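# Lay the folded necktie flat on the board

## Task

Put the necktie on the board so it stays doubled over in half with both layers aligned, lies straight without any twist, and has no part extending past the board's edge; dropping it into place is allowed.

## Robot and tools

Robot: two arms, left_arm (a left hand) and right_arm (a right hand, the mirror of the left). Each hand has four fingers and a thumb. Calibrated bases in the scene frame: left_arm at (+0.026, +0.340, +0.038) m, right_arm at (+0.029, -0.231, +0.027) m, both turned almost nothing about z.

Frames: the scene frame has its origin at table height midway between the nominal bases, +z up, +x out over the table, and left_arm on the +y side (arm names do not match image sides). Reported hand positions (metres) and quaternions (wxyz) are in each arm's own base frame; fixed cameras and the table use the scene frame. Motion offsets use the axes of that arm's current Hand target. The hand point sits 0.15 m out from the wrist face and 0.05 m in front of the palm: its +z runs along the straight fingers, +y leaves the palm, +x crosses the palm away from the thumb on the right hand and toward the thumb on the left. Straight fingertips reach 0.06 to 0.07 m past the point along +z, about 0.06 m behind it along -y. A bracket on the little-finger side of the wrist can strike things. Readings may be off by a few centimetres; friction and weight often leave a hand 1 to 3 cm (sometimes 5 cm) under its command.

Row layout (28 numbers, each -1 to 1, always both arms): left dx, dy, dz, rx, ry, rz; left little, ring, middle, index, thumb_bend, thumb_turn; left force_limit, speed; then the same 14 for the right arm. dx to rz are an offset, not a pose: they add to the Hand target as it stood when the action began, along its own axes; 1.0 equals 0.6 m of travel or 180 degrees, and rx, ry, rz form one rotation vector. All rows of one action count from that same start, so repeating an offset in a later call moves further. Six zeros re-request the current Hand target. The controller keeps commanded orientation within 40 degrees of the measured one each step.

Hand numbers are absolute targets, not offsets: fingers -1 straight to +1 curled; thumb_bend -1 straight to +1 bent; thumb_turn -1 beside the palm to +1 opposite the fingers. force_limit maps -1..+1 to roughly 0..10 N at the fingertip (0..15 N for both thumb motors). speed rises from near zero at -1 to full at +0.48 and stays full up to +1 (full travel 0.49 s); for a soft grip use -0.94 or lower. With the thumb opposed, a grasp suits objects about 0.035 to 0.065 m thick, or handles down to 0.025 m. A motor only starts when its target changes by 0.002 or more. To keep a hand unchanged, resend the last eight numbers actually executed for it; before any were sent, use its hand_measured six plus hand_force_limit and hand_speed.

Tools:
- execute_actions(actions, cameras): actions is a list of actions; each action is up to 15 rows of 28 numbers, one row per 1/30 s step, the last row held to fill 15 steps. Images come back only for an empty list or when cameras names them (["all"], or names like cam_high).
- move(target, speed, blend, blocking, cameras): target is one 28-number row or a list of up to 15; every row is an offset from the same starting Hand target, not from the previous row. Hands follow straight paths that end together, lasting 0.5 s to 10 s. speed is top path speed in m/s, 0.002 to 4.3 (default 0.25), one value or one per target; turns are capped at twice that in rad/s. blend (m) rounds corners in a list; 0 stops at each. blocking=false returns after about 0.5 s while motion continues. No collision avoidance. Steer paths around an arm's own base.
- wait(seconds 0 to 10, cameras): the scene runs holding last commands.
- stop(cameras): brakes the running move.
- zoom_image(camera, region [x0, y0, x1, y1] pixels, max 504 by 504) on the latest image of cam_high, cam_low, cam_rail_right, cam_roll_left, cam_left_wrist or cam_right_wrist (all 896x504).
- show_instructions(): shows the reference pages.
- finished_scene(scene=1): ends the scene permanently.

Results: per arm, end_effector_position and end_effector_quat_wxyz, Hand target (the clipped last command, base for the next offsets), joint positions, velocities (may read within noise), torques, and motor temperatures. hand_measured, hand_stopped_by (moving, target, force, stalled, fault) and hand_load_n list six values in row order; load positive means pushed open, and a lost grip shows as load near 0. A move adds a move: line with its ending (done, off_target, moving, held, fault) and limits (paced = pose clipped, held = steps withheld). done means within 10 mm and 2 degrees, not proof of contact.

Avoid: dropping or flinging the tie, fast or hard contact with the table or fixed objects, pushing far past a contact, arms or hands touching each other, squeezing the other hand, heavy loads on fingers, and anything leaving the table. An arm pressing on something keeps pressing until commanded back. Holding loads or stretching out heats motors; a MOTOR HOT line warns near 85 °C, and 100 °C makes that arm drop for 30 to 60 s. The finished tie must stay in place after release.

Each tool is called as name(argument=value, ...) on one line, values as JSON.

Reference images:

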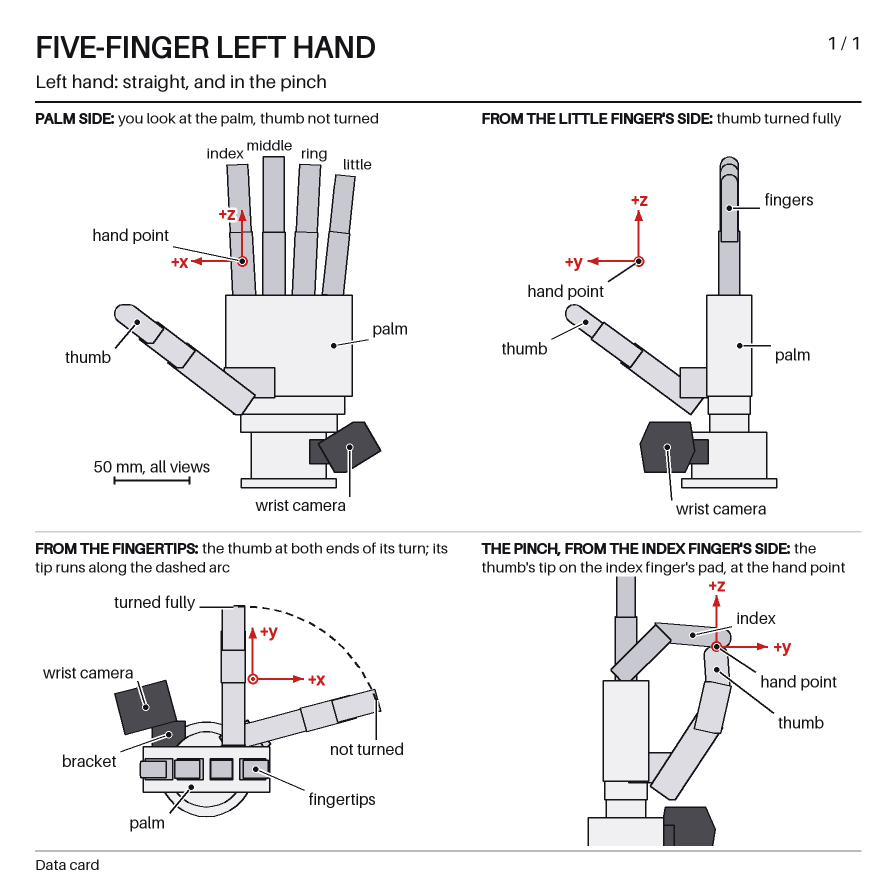

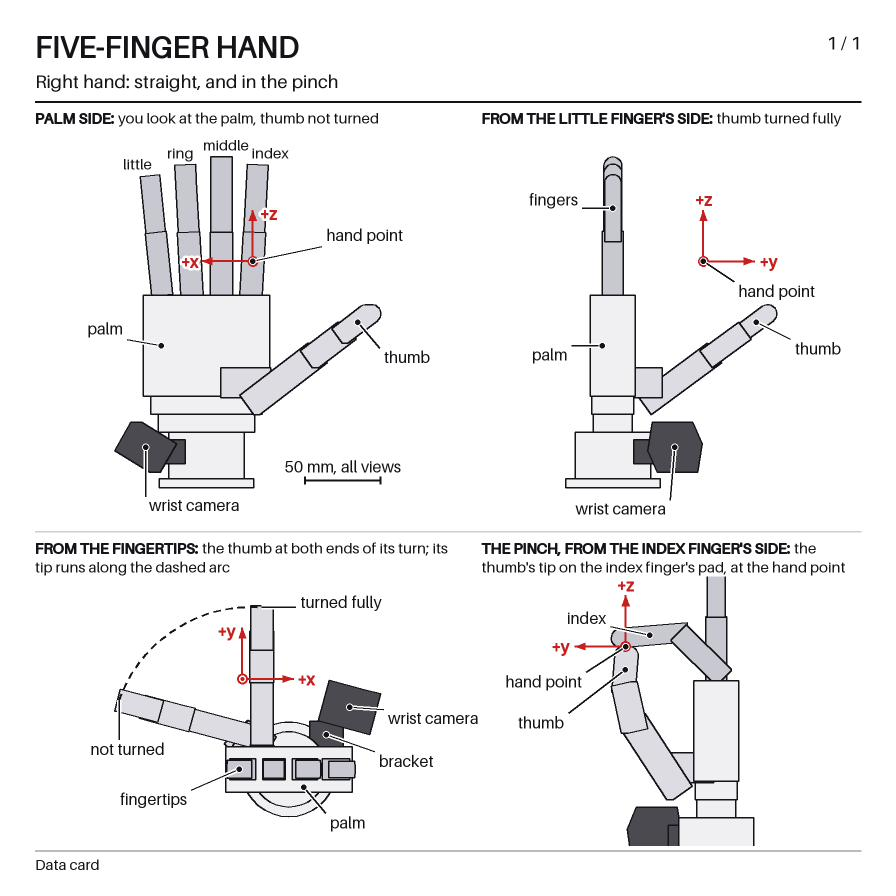

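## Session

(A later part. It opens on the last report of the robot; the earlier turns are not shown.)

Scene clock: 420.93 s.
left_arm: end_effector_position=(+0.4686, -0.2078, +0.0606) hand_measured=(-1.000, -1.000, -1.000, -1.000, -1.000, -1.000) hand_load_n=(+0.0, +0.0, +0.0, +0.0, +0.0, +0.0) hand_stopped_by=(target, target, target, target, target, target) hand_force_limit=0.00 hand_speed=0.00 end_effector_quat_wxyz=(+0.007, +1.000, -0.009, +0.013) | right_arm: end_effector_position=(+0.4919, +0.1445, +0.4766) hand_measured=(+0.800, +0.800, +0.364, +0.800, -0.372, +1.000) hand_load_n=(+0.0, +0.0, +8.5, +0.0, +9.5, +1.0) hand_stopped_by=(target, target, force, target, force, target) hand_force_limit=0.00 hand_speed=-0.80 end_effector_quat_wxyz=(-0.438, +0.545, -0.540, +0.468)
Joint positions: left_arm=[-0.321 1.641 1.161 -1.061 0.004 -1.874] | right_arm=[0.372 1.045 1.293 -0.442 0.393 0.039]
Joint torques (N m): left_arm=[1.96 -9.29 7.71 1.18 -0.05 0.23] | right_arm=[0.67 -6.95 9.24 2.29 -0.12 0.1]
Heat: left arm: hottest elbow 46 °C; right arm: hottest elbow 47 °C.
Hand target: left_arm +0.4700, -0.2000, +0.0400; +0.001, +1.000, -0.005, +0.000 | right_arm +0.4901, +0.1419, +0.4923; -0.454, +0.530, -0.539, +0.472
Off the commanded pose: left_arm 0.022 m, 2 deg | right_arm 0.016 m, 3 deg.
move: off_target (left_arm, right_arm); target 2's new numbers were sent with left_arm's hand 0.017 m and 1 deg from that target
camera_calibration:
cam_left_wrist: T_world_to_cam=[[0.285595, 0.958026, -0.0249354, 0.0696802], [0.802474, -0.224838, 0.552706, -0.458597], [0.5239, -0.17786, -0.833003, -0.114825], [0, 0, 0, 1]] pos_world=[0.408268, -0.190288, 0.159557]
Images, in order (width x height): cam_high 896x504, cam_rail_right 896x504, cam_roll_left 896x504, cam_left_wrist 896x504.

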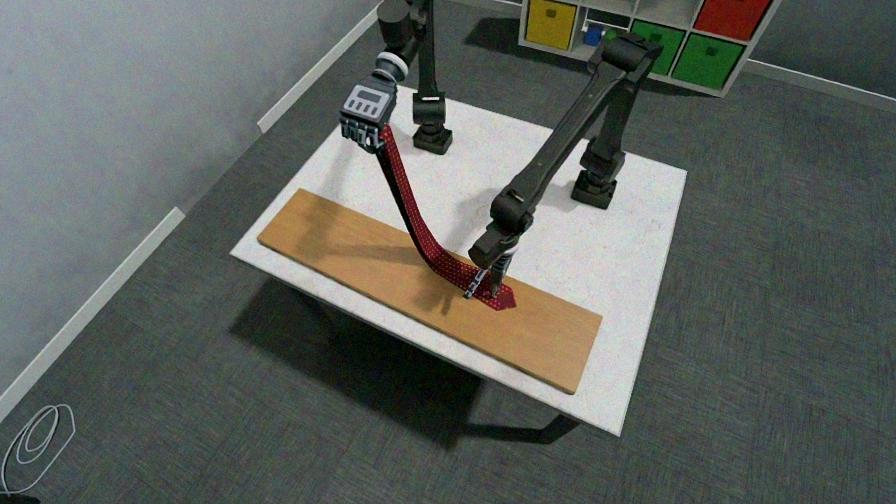

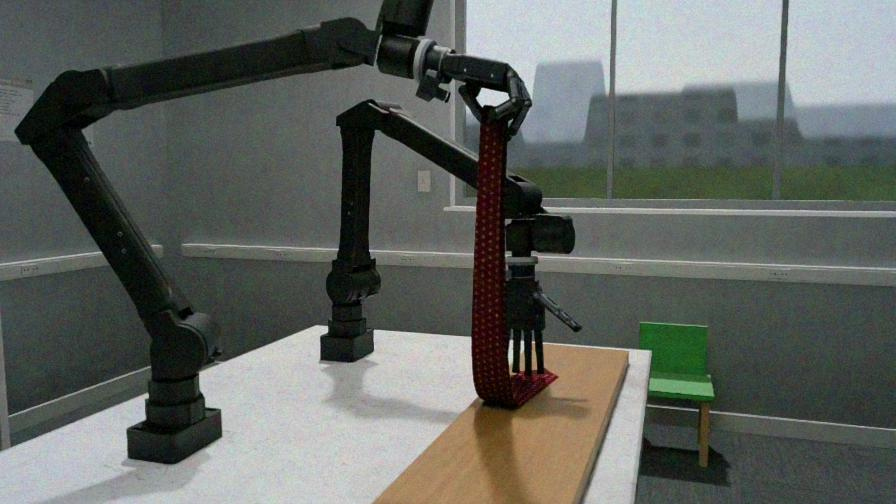

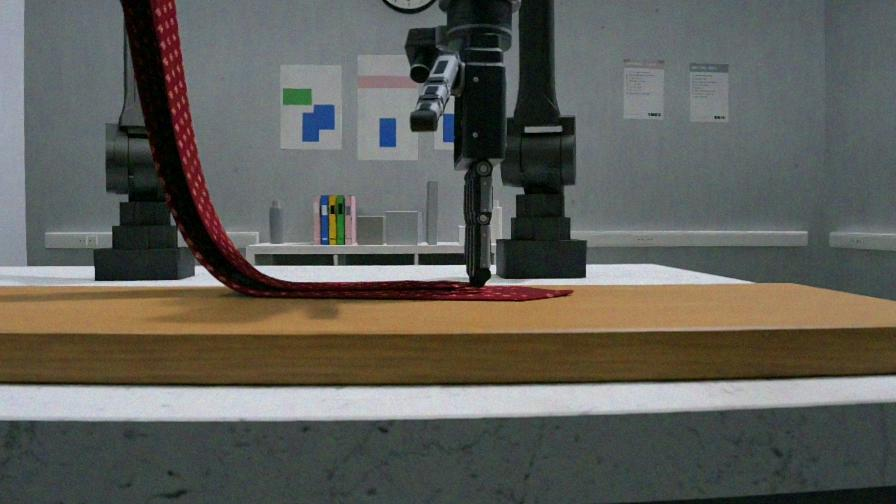

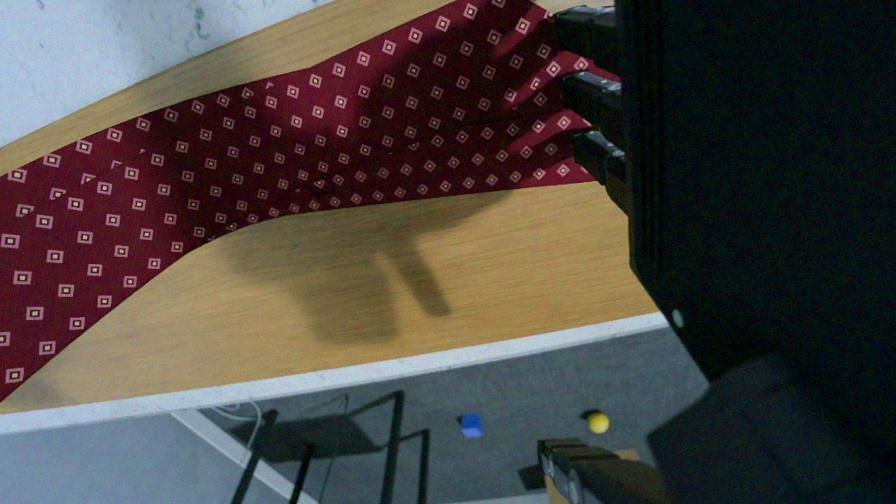

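move(target=[[0,0,0,0,0,0,-1,-1,-1,-1,-1,-1,0,0,0.3654,0.4186,0.0702,-0.04,0,0,0.8,0.8,0.8,0.8,0.0,1,0,-0.8],[0,0,0,0,0,0,-1,-1,-1,-1,-1,-1,0,0,0.5389,0.7003,0.1155,-0.0667,0,0,0.8,0.8,0.8,0.8,0.0,1,0,-0.8]], speed=[0.12,0.1], blend=[0.04,0], cameras=["cam_right_wrist","cam_left_wrist","cam_high","cam_roll_left","cam_rail_right","cam_low"])

zoom_image(camera="cam_high", region=[260, 140, 560, 340])

Scene clock: 427.97 s.
left_arm: end_effector_position=(+0.4687, -0.2079, +0.0606) hand_measured=(-1.000, -1.000, -1.000, -1.000, -1.000, -1.000) hand_load_n=(+0.0, +0.0, +0.0, +0.0, +0.0, +0.0) hand_stopped_by=(target, target, target, target, target, target) hand_force_limit=0.00 hand_speed=0.00 end_effector_quat_wxyz=(+0.007, +1.000, -0.009, +0.014) | right_arm: end_effector_position=(+0.4855, -0.1797, +0.0640) hand_measured=(+0.800, +0.800, +0.364, +0.800, -0.372, +1.000) hand_load_n=(+0.5, +0.0, +8.5, +0.0, +9.5, +1.0) hand_stopped_by=(target, target, force, target, force, target) hand_force_limit=0.00 hand_speed=-0.80 end_effector_quat_wxyz=(-0.395, +0.574, -0.594, +0.401)
Joint positions: left_arm=[-0.321 1.641 1.161 -1.061 0.004 -1.874] | right_arm=[-0.565 1.521 0.657 0.434 -0.5 -0.206]
Joint torques (N m): left_arm=[1.96 -9.35 7.71 1.14 -0.04 0.23] | right_arm=[-1.44 -9.47 7.15 2.19 -0.35 -0.04]
Heat: left arm: hottest elbow 46 °C; right arm: hottest elbow 47 °C.
Hand target: left_arm +0.4700, -0.2000, +0.0400; +0.001, +1.000, -0.005, +0.000 | right_arm +0.4906, -0.1863, +0.0701; -0.396, +0.574, -0.585, +0.413
Off the commanded pose: left_arm 0.022 m, 2 deg | right_arm 0.010 m, 2 deg.
move: off_target (left_arm)
camera_calibration:
cam_left_wrist: T_world_to_cam=[[0.28567, 0.958004, -0.0249348, 0.069741], [0.8023, -0.224848, 0.552953, -0.458589], [0.524125, -0.177967, -0.832839, -0.114981], [0, 0, 0, 1]] pos_world=[0.408267, -0.190388, 0.159557]
cam_right_wrist: T_world_to_cam=[[-0.363643, -0.275867, -0.889753, 0.181752], [-0.557437, 0.829697, -0.0294221, 0.417883], [0.746343, 0.485283, -0.455492, -0.132669], [0, 0, 0, 1]] pos_world=[0.398053, -0.232196, 0.11358]

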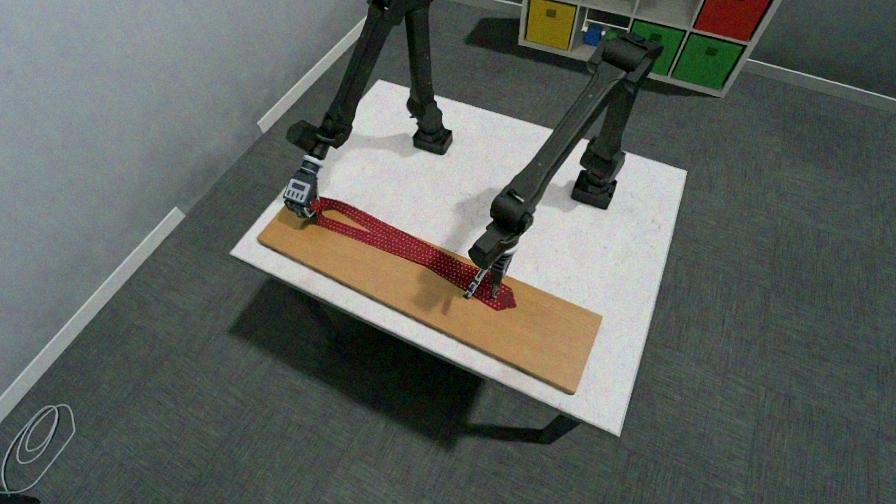

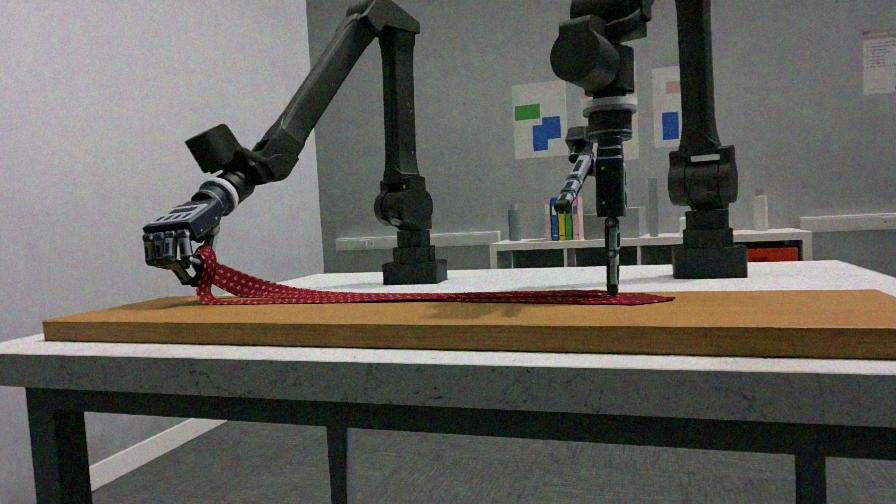

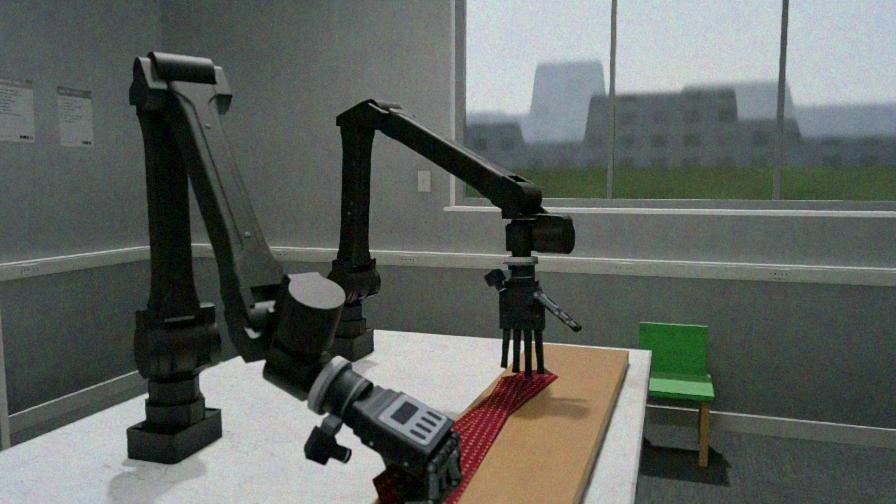

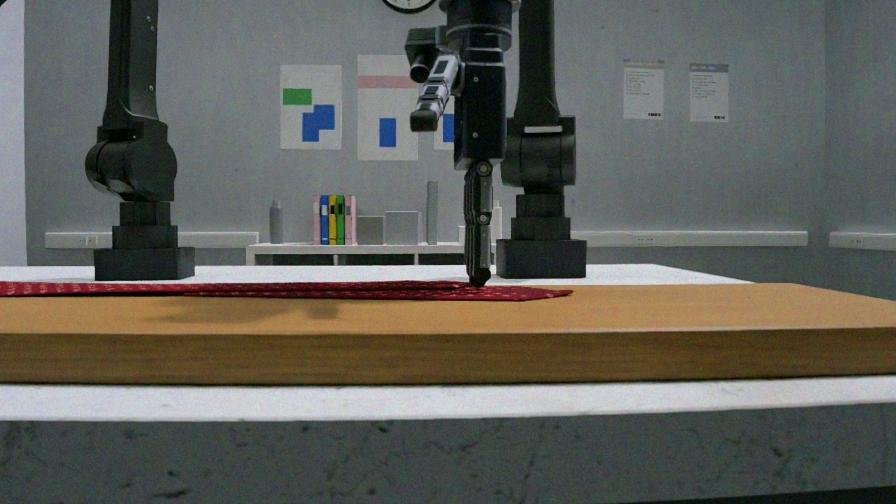

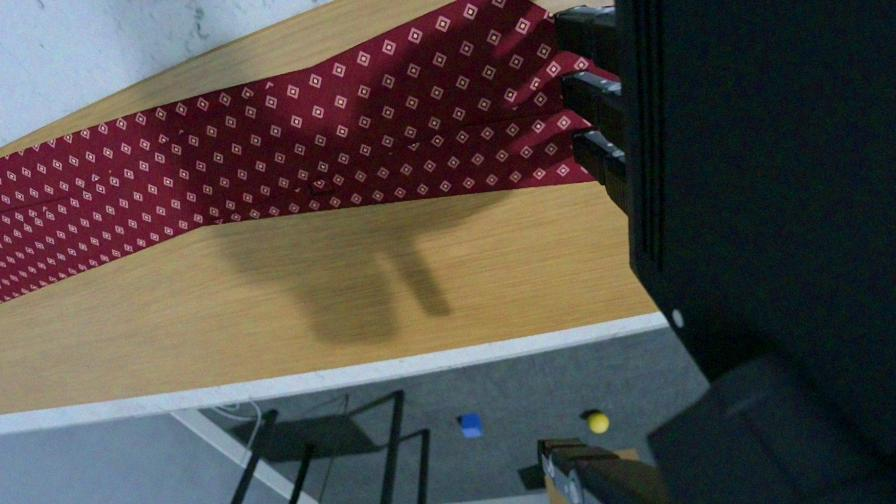

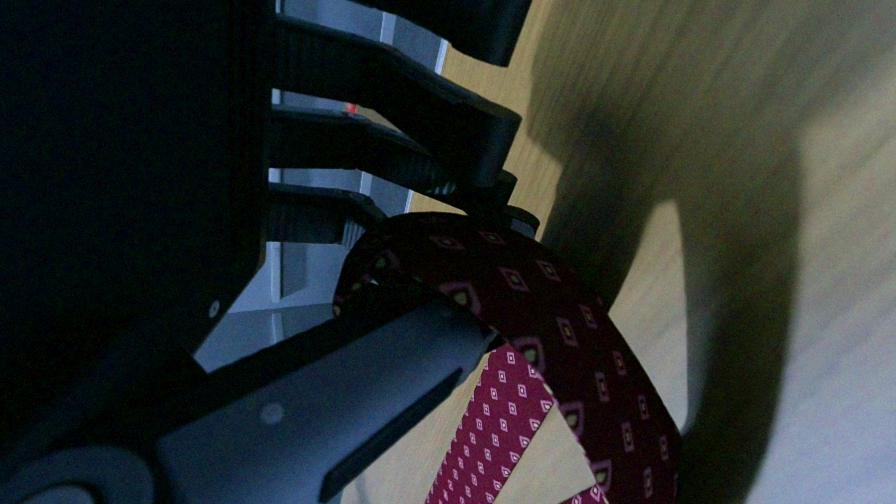

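Scaled by 1.680 from the camera's 896x504 image, which has a finer 1280x720 frame.

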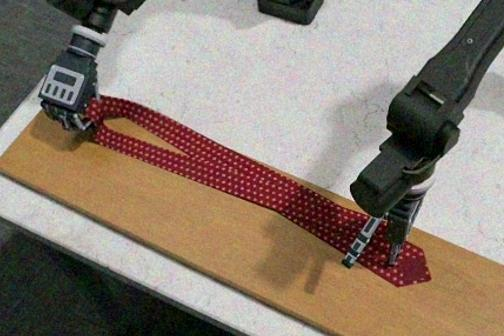

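move(target=[[0,0,-0.05,0,0,0,-1,-1,-1,-1,-1,-1,0,0,0,0,0,0,0,0,0.8,0.8,0.8,0.8,0.0,1,0,-0.8],[0.03,-0.0467,-0.05,0,0,0,-1,-1,-1,-1,-1,-1,0,0,0,0,0,0,0,0,0.8,0.8,0.8,0.8,0.0,1,0,-0.8],[0.03,-0.0467,0.0,0,0,0,-1,-1,-1,-1,-1,-1,0,0,0,0,0,0,0,0,0.8,0.8,0.8,0.8,0.0,1,0,-0.8],[0.135,-0.0467,0.003,0,0,0,-1,-1,-1,-1,-1,-1,0,0,0,0,0,0,0,0,0.8,0.8,0.8,0.8,0.0,1,0,-0.8]], speed=[0.08,0.08,0.05,0.06], cameras=["cam_left_wrist","cam_high","cam_roll_left"])

zoom_image(camera="cam_high", region=[260, 140, 560, 340])

Scene clock: 435.23 s.
left_arm: end_effector_position=(+0.5412, -0.1812, +0.0577) hand_measured=(-1.000, -1.000, -1.000, -1.000, -1.000, -1.000) hand_load_n=(+0.0, +0.0, -0.5, +0.0, +0.0, +0.0) hand_stopped_by=(target, target, target, target, target, target) hand_force_limit=0.00 hand_speed=0.00 end_effector_quat_wxyz=(+0.005, +1.000, -0.010, +0.014) | right_arm: end_effector_position=(+0.4855, -0.1797, +0.0640) hand_measured=(+0.800, +0.800, +0.364, +0.800, -0.372, +1.000) hand_load_n=(+0.0, +0.0, +8.5, +0.0, +9.5, +1.0) hand_stopped_by=(target, target, force, target, force, target) hand_force_limit=0.00 hand_speed=-0.80 end_effector_quat_wxyz=(-0.396, +0.574, -0.594, +0.401)
Joint positions: left_arm=[-0.229 1.792 1.357 -1.107 0.003 -1.78] | right_arm=[-0.565 1.521 0.657 0.434 -0.5 -0.206]
Joint torques (N m): left_arm=[2.14 -10.29 10.36 0.57 0.01 0.24] | right_arm=[-1.2 -9.05 6.93 2.33 -0.33 -0.09]
Heat: left arm: hottest elbow 46 °C; right arm: hottest elbow 46 °C.
Hand target: left_arm +0.5511, -0.1731, +0.0380; +0.001, +1.000, -0.006, +0.000 | right_arm +0.4905, -0.1863, +0.0701; -0.396, +0.574, -0.585, +0.413
Off the commanded pose: left_arm 0.024 m, 2 deg | right_arm 0.010 m, 2 deg.
move: off_target (left_arm)
camera_calibration:
cam_left_wrist: T_world_to_cam=[[0.288885, 0.957133, -0.0210245, 0.0213075], [0.80072, -0.229521, 0.553324, -0.509172], [0.52478, -0.176682, -0.8327, -0.150753], [0, 0, 0, 1]] pos_world=[0.480661, -0.163895, 0.156653]
Images, in order (width x height): cam_high 896x504, cam_roll_left 896x504, cam_left_wrist 896x504.

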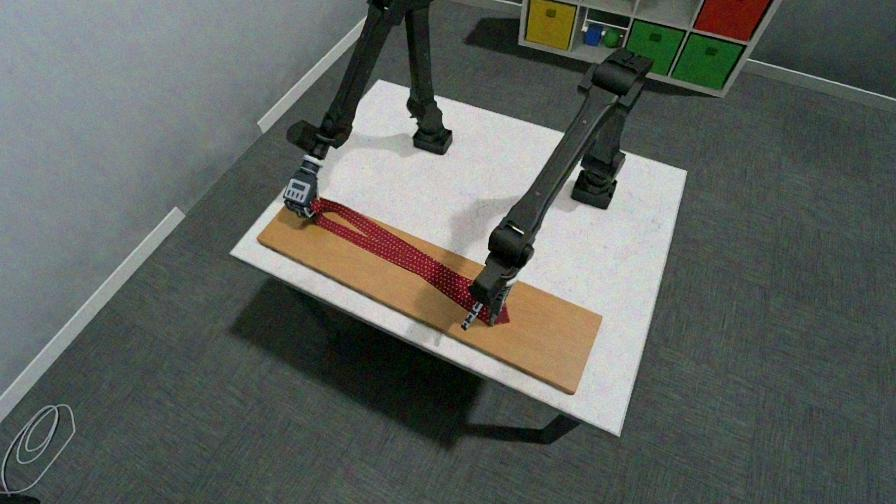

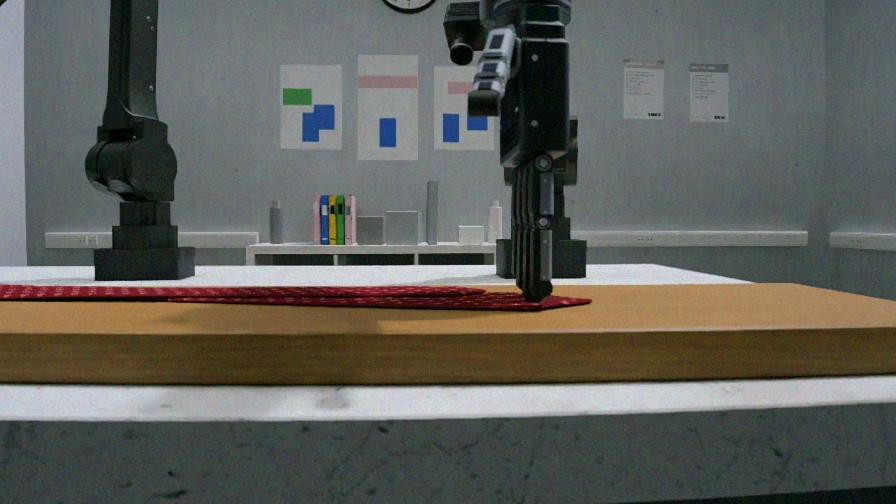

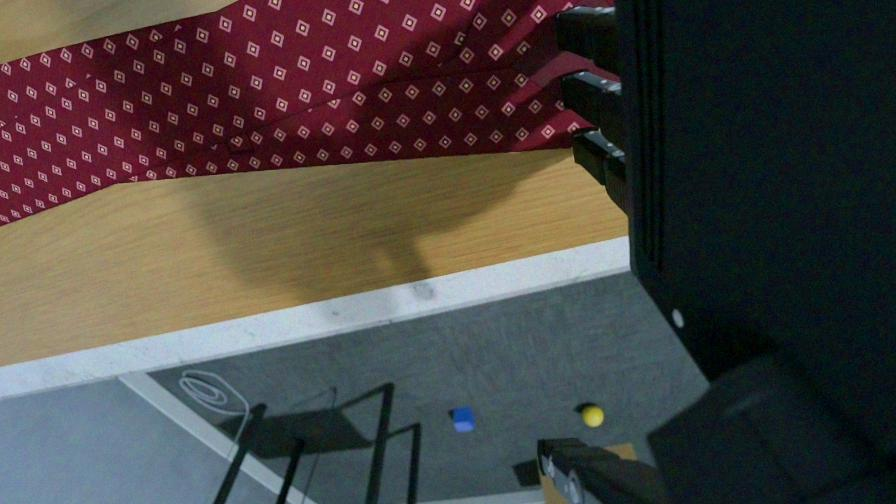

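Scaled by 1.680 from the camera's 896x504 image, which has a finer 1280x720 frame.

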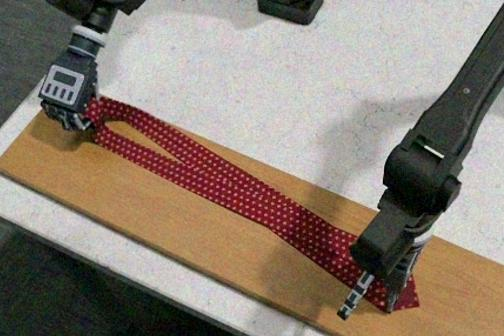

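execute_actions(actions=[], cameras=["cam_right_wrist","cam_high","cam_low","cam_rail_right"])

zoom_image(camera="cam_right_wrist", region=[260, 130, 700, 504])

zoom_image(camera="cam_low", region=[120, 180, 340, 320])

zoom_image(camera="cam_rail_right", region=[300, 360, 540, 504])

zoom_image(camera="cam_high", region=[260, 150, 380, 250])

Scene clock: 438.40 s.
left_arm: end_effector_position=(+0.5412, -0.1812, +0.0578) hand_measured=(-1.000, -1.000, -1.000, -1.000, -1.000, -1.000) hand_load_n=(+0.5, +0.0, +0.0, +0.0, +0.0, +0.0) hand_stopped_by=(target, target, target, target, target, target) hand_force_limit=0.00 hand_speed=0.00 end_effector_quat_wxyz=(+0.005, +1.000, -0.010, +0.014) | right_arm: end_effector_position=(+0.4855, -0.1797, +0.0640) hand_measured=(+0.800, +0.800, +0.364, +0.800, -0.372, +1.000) hand_load_n=(+0.0, +0.0, +8.5, +0.0, +9.5, +0.5) hand_stopped_by=(target, target, force, target, force, target) hand_force_limit=0.00 hand_speed=-0.80 end_effector_quat_wxyz=(-0.396, +0.574, -0.594, +0.401)
Joint positions: left_arm=[-0.229 1.792 1.358 -1.107 0.003 -1.78] | right_arm=[-0.565 1.521 0.657 0.434 -0.5 -0.206]
Joint velocities: within noise
Joint torques (N m): left_arm=[2.2 -10.4 10.36 0.42 0.02 0.23] | right_arm=[-0.26 -9.23 6.91 2 -0.36 -0.13]
Motor temperatures (°C): left_arm=[32 30 46 27 29 30] | right_arm=[28 29 45 29 29 29]
Heat: left arm: hottest elbow 46 °C; right arm: hottest elbow 45 °C.
Hand target: left_arm +0.5512, -0.1731, +0.0381; +0.001, +1.000, -0.006, +0.000 | right_arm +0.4905, -0.1863, +0.0701; -0.396, +0.574, -0.585, +0.413
Off the commanded pose: left_arm 0.024 m, 2 deg | right_arm 0.010 m, 2 deg.
camera_calibration:
cam_right_wrist: T_world_to_cam=[[-0.363444, -0.27619, -0.889735, 0.181632], [-0.557783, 0.829458, -0.0296326, 0.418044], [0.746182, 0.485509, -0.455515, -0.132624], [0, 0, 0, 1]] pos_world=[0.398153, -0.232195, 0.11358]
Images, in order (width x height): cam_high 896x504, cam_low 896x504, cam_rail_right 896x504, cam_right_wrist 896x504.

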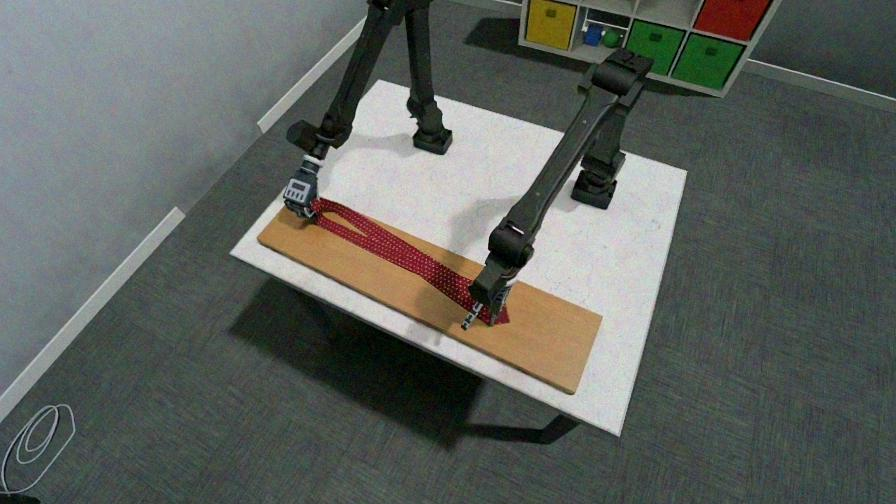

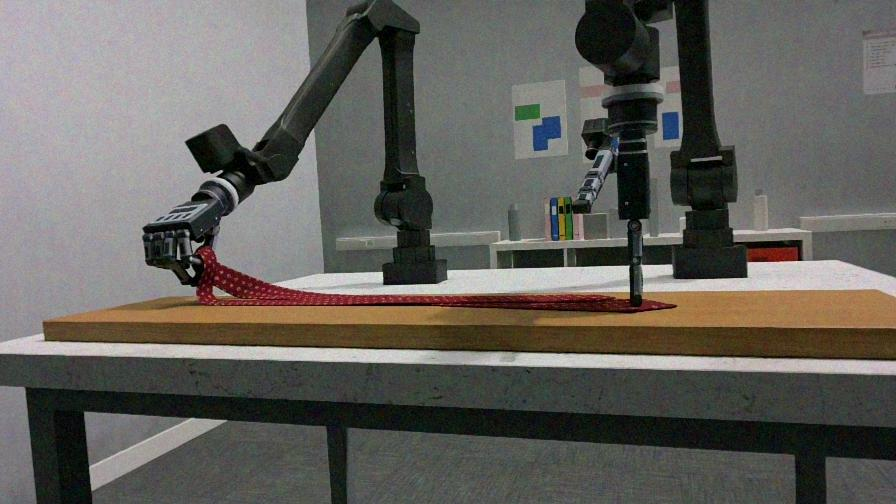

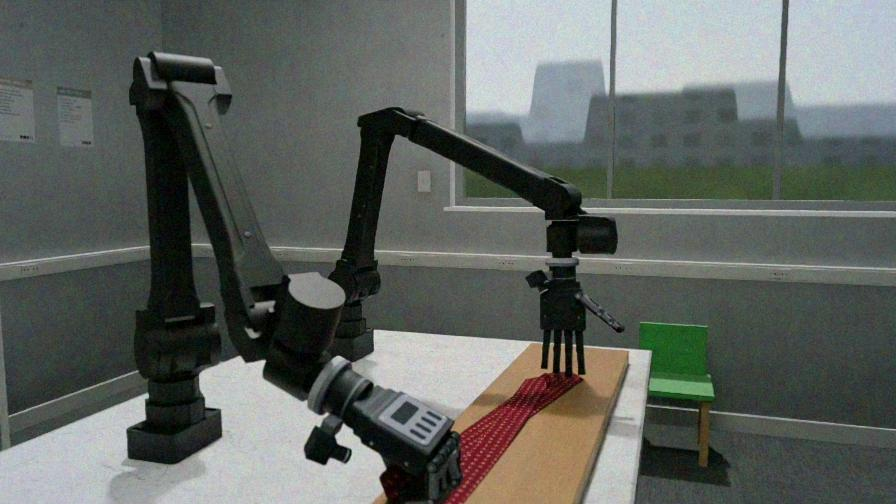

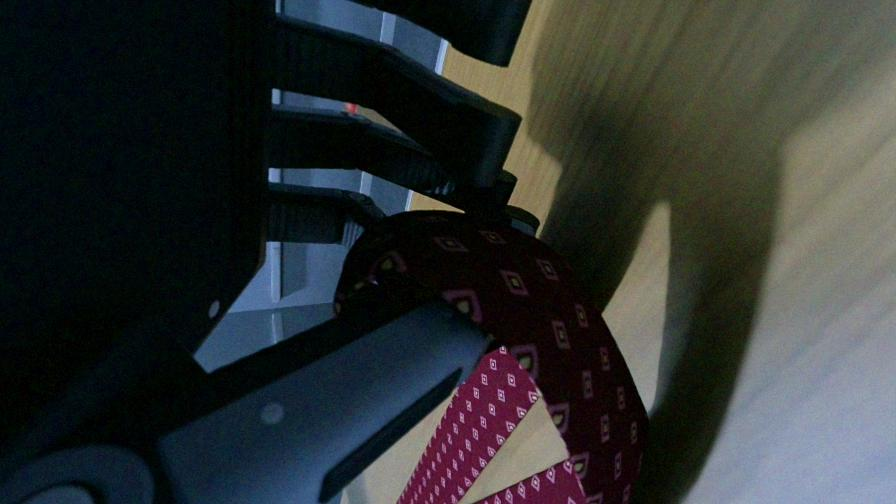

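Scaled by 1.145 from the camera's 896x504 image, which has a finer 1280x720 frame.

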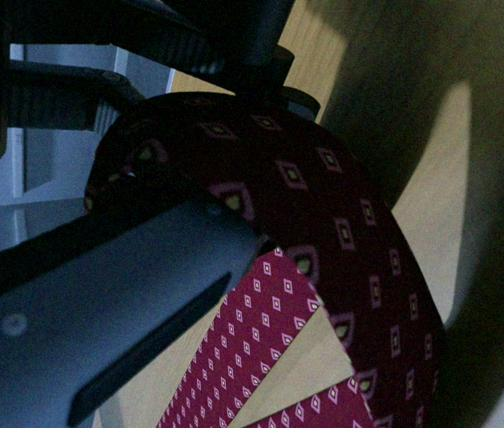

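Scaled by 2.291 from the camera's 896x504 image, which has a finer 1280x720 frame.

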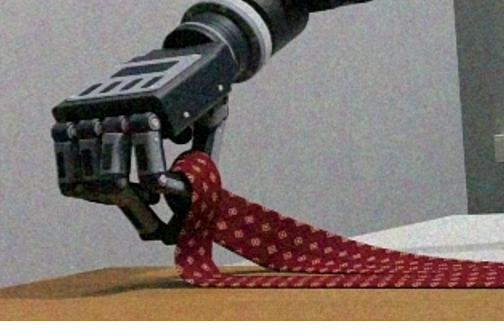

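Scaled by 2.100 from the camera's 896x504 image, which has a finer 1280x720 frame.

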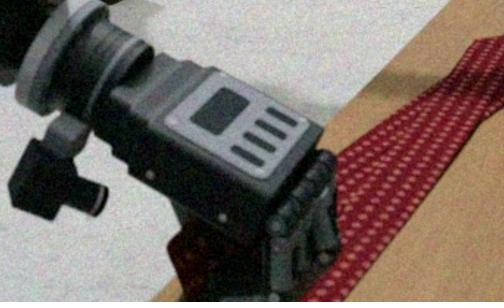

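Scaled by 4.200 from the camera's 896x504 image, which has a finer 1280x720 frame.

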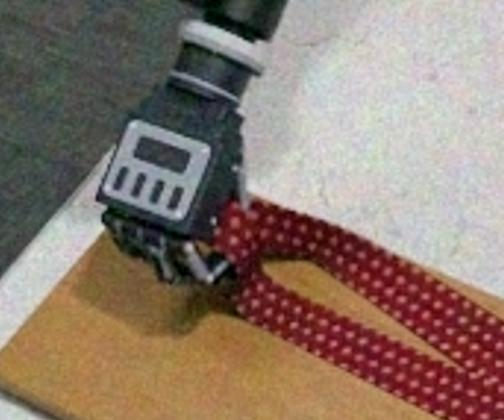

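move(target=[[0,0,0,0,0,0,-1,-1,-1,-1,-1,-1,0,0,0,0.0358,0.0142,0,0,0,0.8,0.8,0.8,0.8,0.0,1,0,-0.8],[0,0,0,0,0,0,-1,-1,-1,-1,-1,-1,0,0,0,0.0358,0.0142,0,0,0,-1,-1,-1,-1,0.0,1,0,-0.2]], speed=0.05, cameras=["cam_right_wrist","cam_high","cam_low"])

zoom_image(camera="cam_low", region=[120, 180, 340, 320])

zoom_image(camera="cam_high", region=[260, 150, 380, 250])

Scene clock: 444.33 s.
left_arm: end_effector_position=(+0.5412, -0.1812, +0.0578) hand_measured=(-1.000, -1.000, -1.000, -1.000, -1.000, -1.000) hand_load_n=(+0.0, +0.0, -0.5, +0.0, -0.5, +0.0) hand_stopped_by=(target, target, target, target, target, target) hand_force_limit=0.00 hand_speed=0.00 end_effector_quat_wxyz=(+0.005, +1.000, -0.010, +0.014) | right_arm: end_effector_position=(+0.4901, -0.1827, +0.0462) hand_measured=(-1.000, -1.000, -1.000, -1.000, -0.370, +1.000) hand_load_n=(+0.0, +0.0, +0.0, +0.0, +0.0, +0.0) hand_stopped_by=(target, target, target, target, force, target) hand_force_limit=0.00 hand_speed=-0.20 end_effector_quat_wxyz=(-0.397, +0.574, -0.591, +0.406)
Joint positions: left_arm=[-0.229 1.792 1.358 -1.107 0.003 -1.78] | right_arm=[-0.565 1.584 0.652 0.515 -0.5 -0.207]
Joint torques (N m): left_arm=[2.14 -10.4 10.35 0.42 0.02 0.23] | right_arm=[-0.38 -9.05 5.9 2.13 -0.35 -0.09]
Heat: left arm: hottest elbow 47 °C; right arm: hottest elbow 45 °C.
Hand target: left_arm +0.5512, -0.1731, +0.0381; +0.001, +1.000, -0.006, +0.000 | right_arm +0.4912, -0.1866, +0.0470; -0.396, +0.574, -0.585, +0.413
Off the commanded pose: left_arm 0.024 m, 2 deg | right_arm 0.004 m, 1 deg.
move: off_target (left_arm)
camera_calibration:
cam_right_wrist: T_world_to_cam=[[-0.353898, -0.28296, -0.891454, 0.16079], [-0.557636, 0.829034, -0.0417718, 0.42295], [0.750865, 0.482323, -0.451182, -0.145841], [0, 0, 0, 1]] pos_world=[0.402262, -0.234801, 0.0952039]
Images, in order (width x height): cam_high 896x504, cam_low 896x504, cam_right_wrist 896x504.

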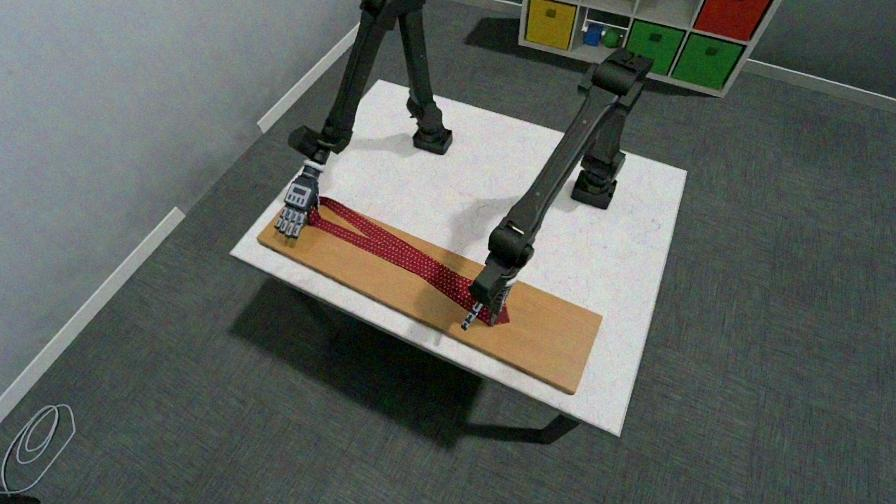

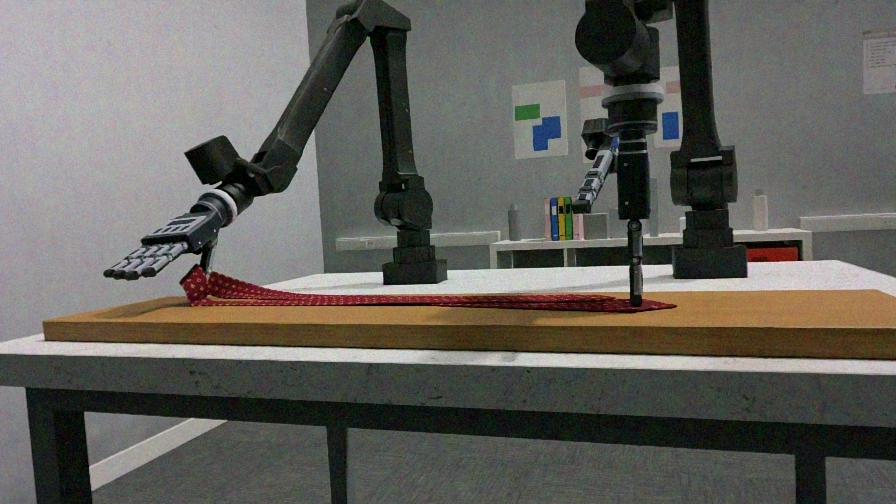

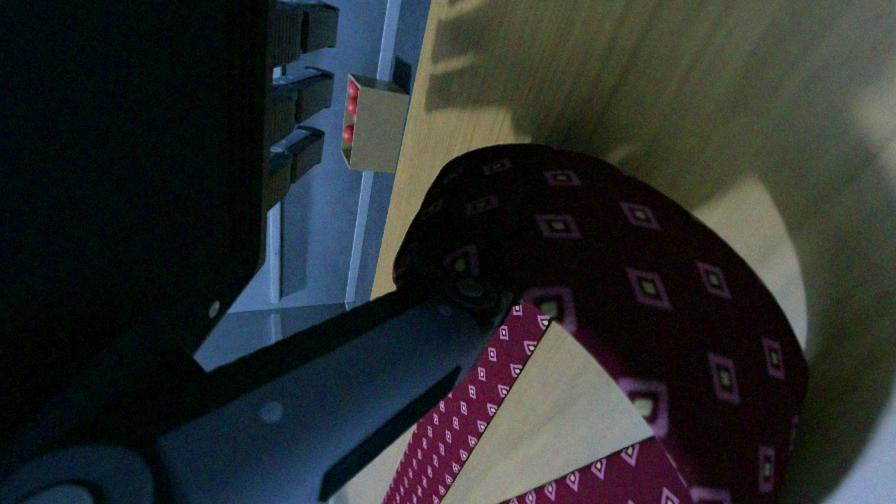

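Scaled by 2.291 from the camera's 896x504 image, which has a finer 1280x720 frame.

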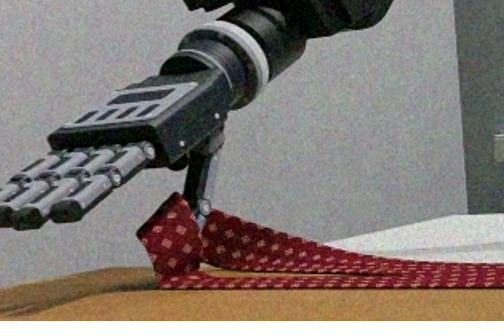

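Scaled by 4.200 from the camera's 896x504 image, which has a finer 1280x720 frame.

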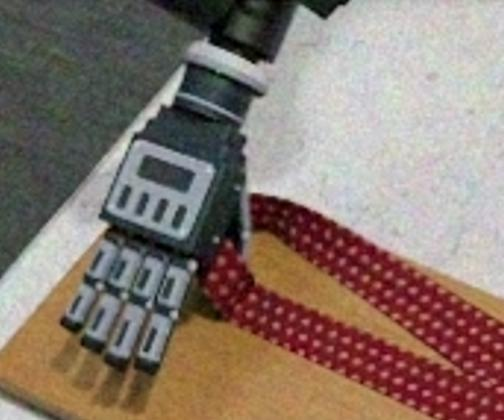

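move(target=[0,0,0,0,0,0,-1,-1,-1,-1,-1,-1,0,0,0,-0.129,-0.153,0,0,0,-1,-1,-1,-1,0.0,1,0,-0.2], speed=0.06, cameras=["cam_right_wrist","cam_high","cam_low"])

zoom_image(camera="cam_low", region=[120, 180, 340, 320])

zoom_image(camera="cam_high", region=[260, 150, 380, 250])

Scene clock: 447.63 s.
left_arm: end_effector_position=(+0.5412, -0.1812, +0.0578) hand_measured=(-1.000, -1.000, -1.000, -1.000, -1.000, -1.000) hand_load_n=(+0.0, +0.0, +0.0, +0.0, +0.0, +0.5) hand_stopped_by=(target, target, target, target, target, target) hand_force_limit=0.00 hand_speed=0.00 end_effector_quat_wxyz=(+0.005, +1.000, -0.010, +0.014) | right_arm: end_effector_position=(+0.4302, -0.1784, +0.1408) hand_measured=(-1.000, -1.000, -1.000, -1.000, -0.370, +1.000) hand_load_n=(-0.5, -0.5, +0.0, +0.0, +0.0, +0.0) hand_stopped_by=(target, target, target, target, force, target) hand_force_limit=0.00 hand_speed=-0.20 end_effector_quat_wxyz=(-0.397, +0.574, -0.592, +0.404)
Joint positions: left_arm=[-0.229 1.792 1.358 -1.107 0.003 -1.78] | right_arm=[-0.651 1.216 0.631 0.142 -0.58 -0.247]
Joint torques (N m): left_arm=[2.14 -10.4 10.36 0.43 0.01 0.23] | right_arm=[-0.91 -8.59 8.75 1.21 -0.42 -0.11]
Heat: left arm: hottest elbow 47 °C; right arm: hottest elbow 45 °C.
Hand target: left_arm +0.5512, -0.1731, +0.0381; +0.001, +1.000, -0.006, +0.000 | right_arm +0.4317, -0.1839, +0.1513; -0.396, +0.574, -0.585, +0.413
Off the commanded pose: left_arm 0.024 m, 2 deg | right_arm 0.012 m, 1 deg.
move: off_target (left_arm, right_arm)
camera_calibration:
cam_right_wrist: T_world_to_cam=[[-0.356116, -0.279085, -0.891792, 0.226813], [-0.558761, 0.82854, -0.0361623, 0.389576], [0.748977, 0.485421, -0.450999, -0.0588891], [0, 0, 0, 1]] pos_world=[0.342559, -0.230893, 0.189799]
Images, in order (width x height): cam_high 896x504, cam_low 896x504, cam_right_wrist 896x504.

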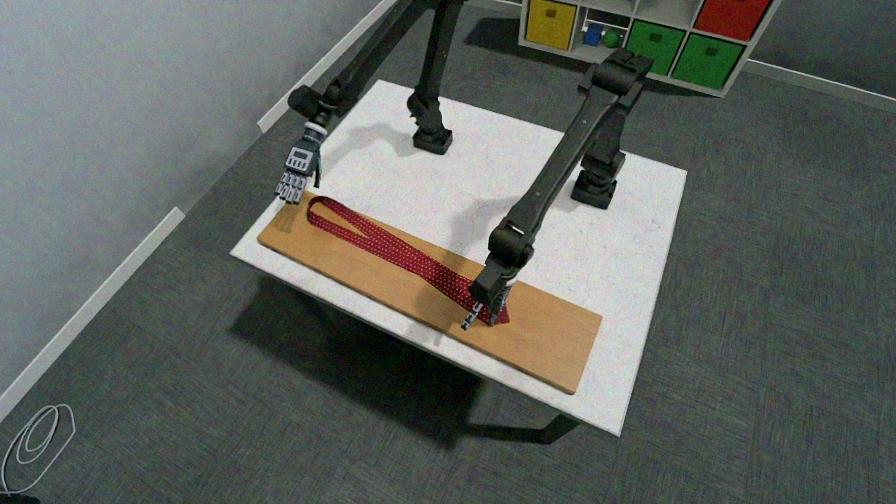

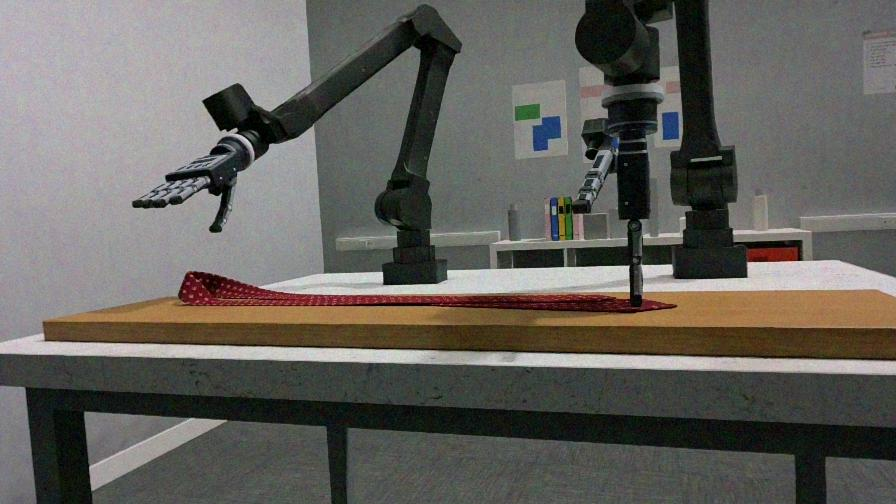

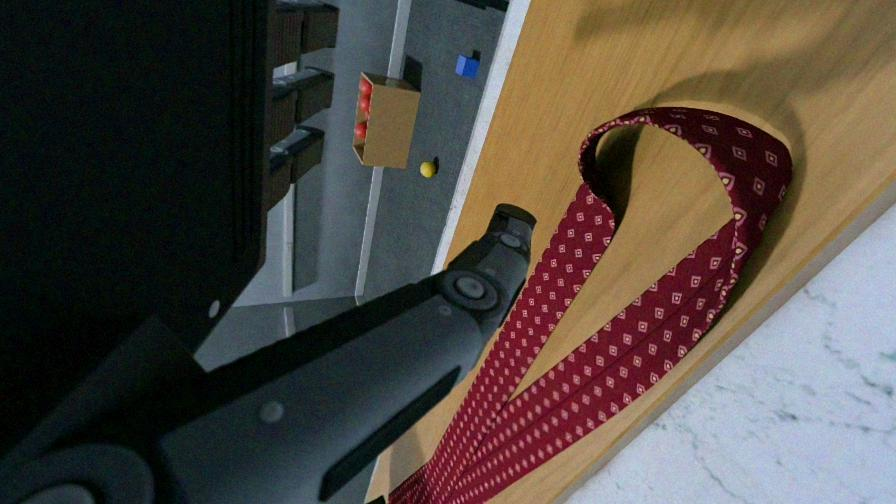

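Scaled by 2.291 from the camera's 896x504 image, which has a finer 1280x720 frame.

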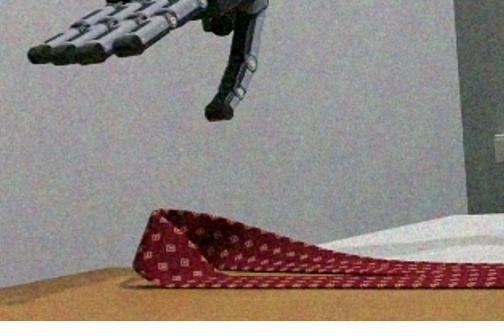

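Scaled by 4.200 from the camera's 896x504 image, which has a finer 1280x720 frame.

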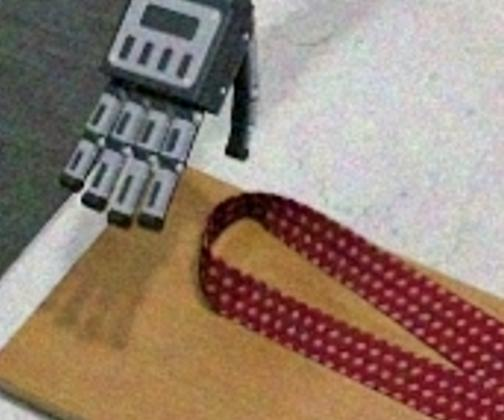

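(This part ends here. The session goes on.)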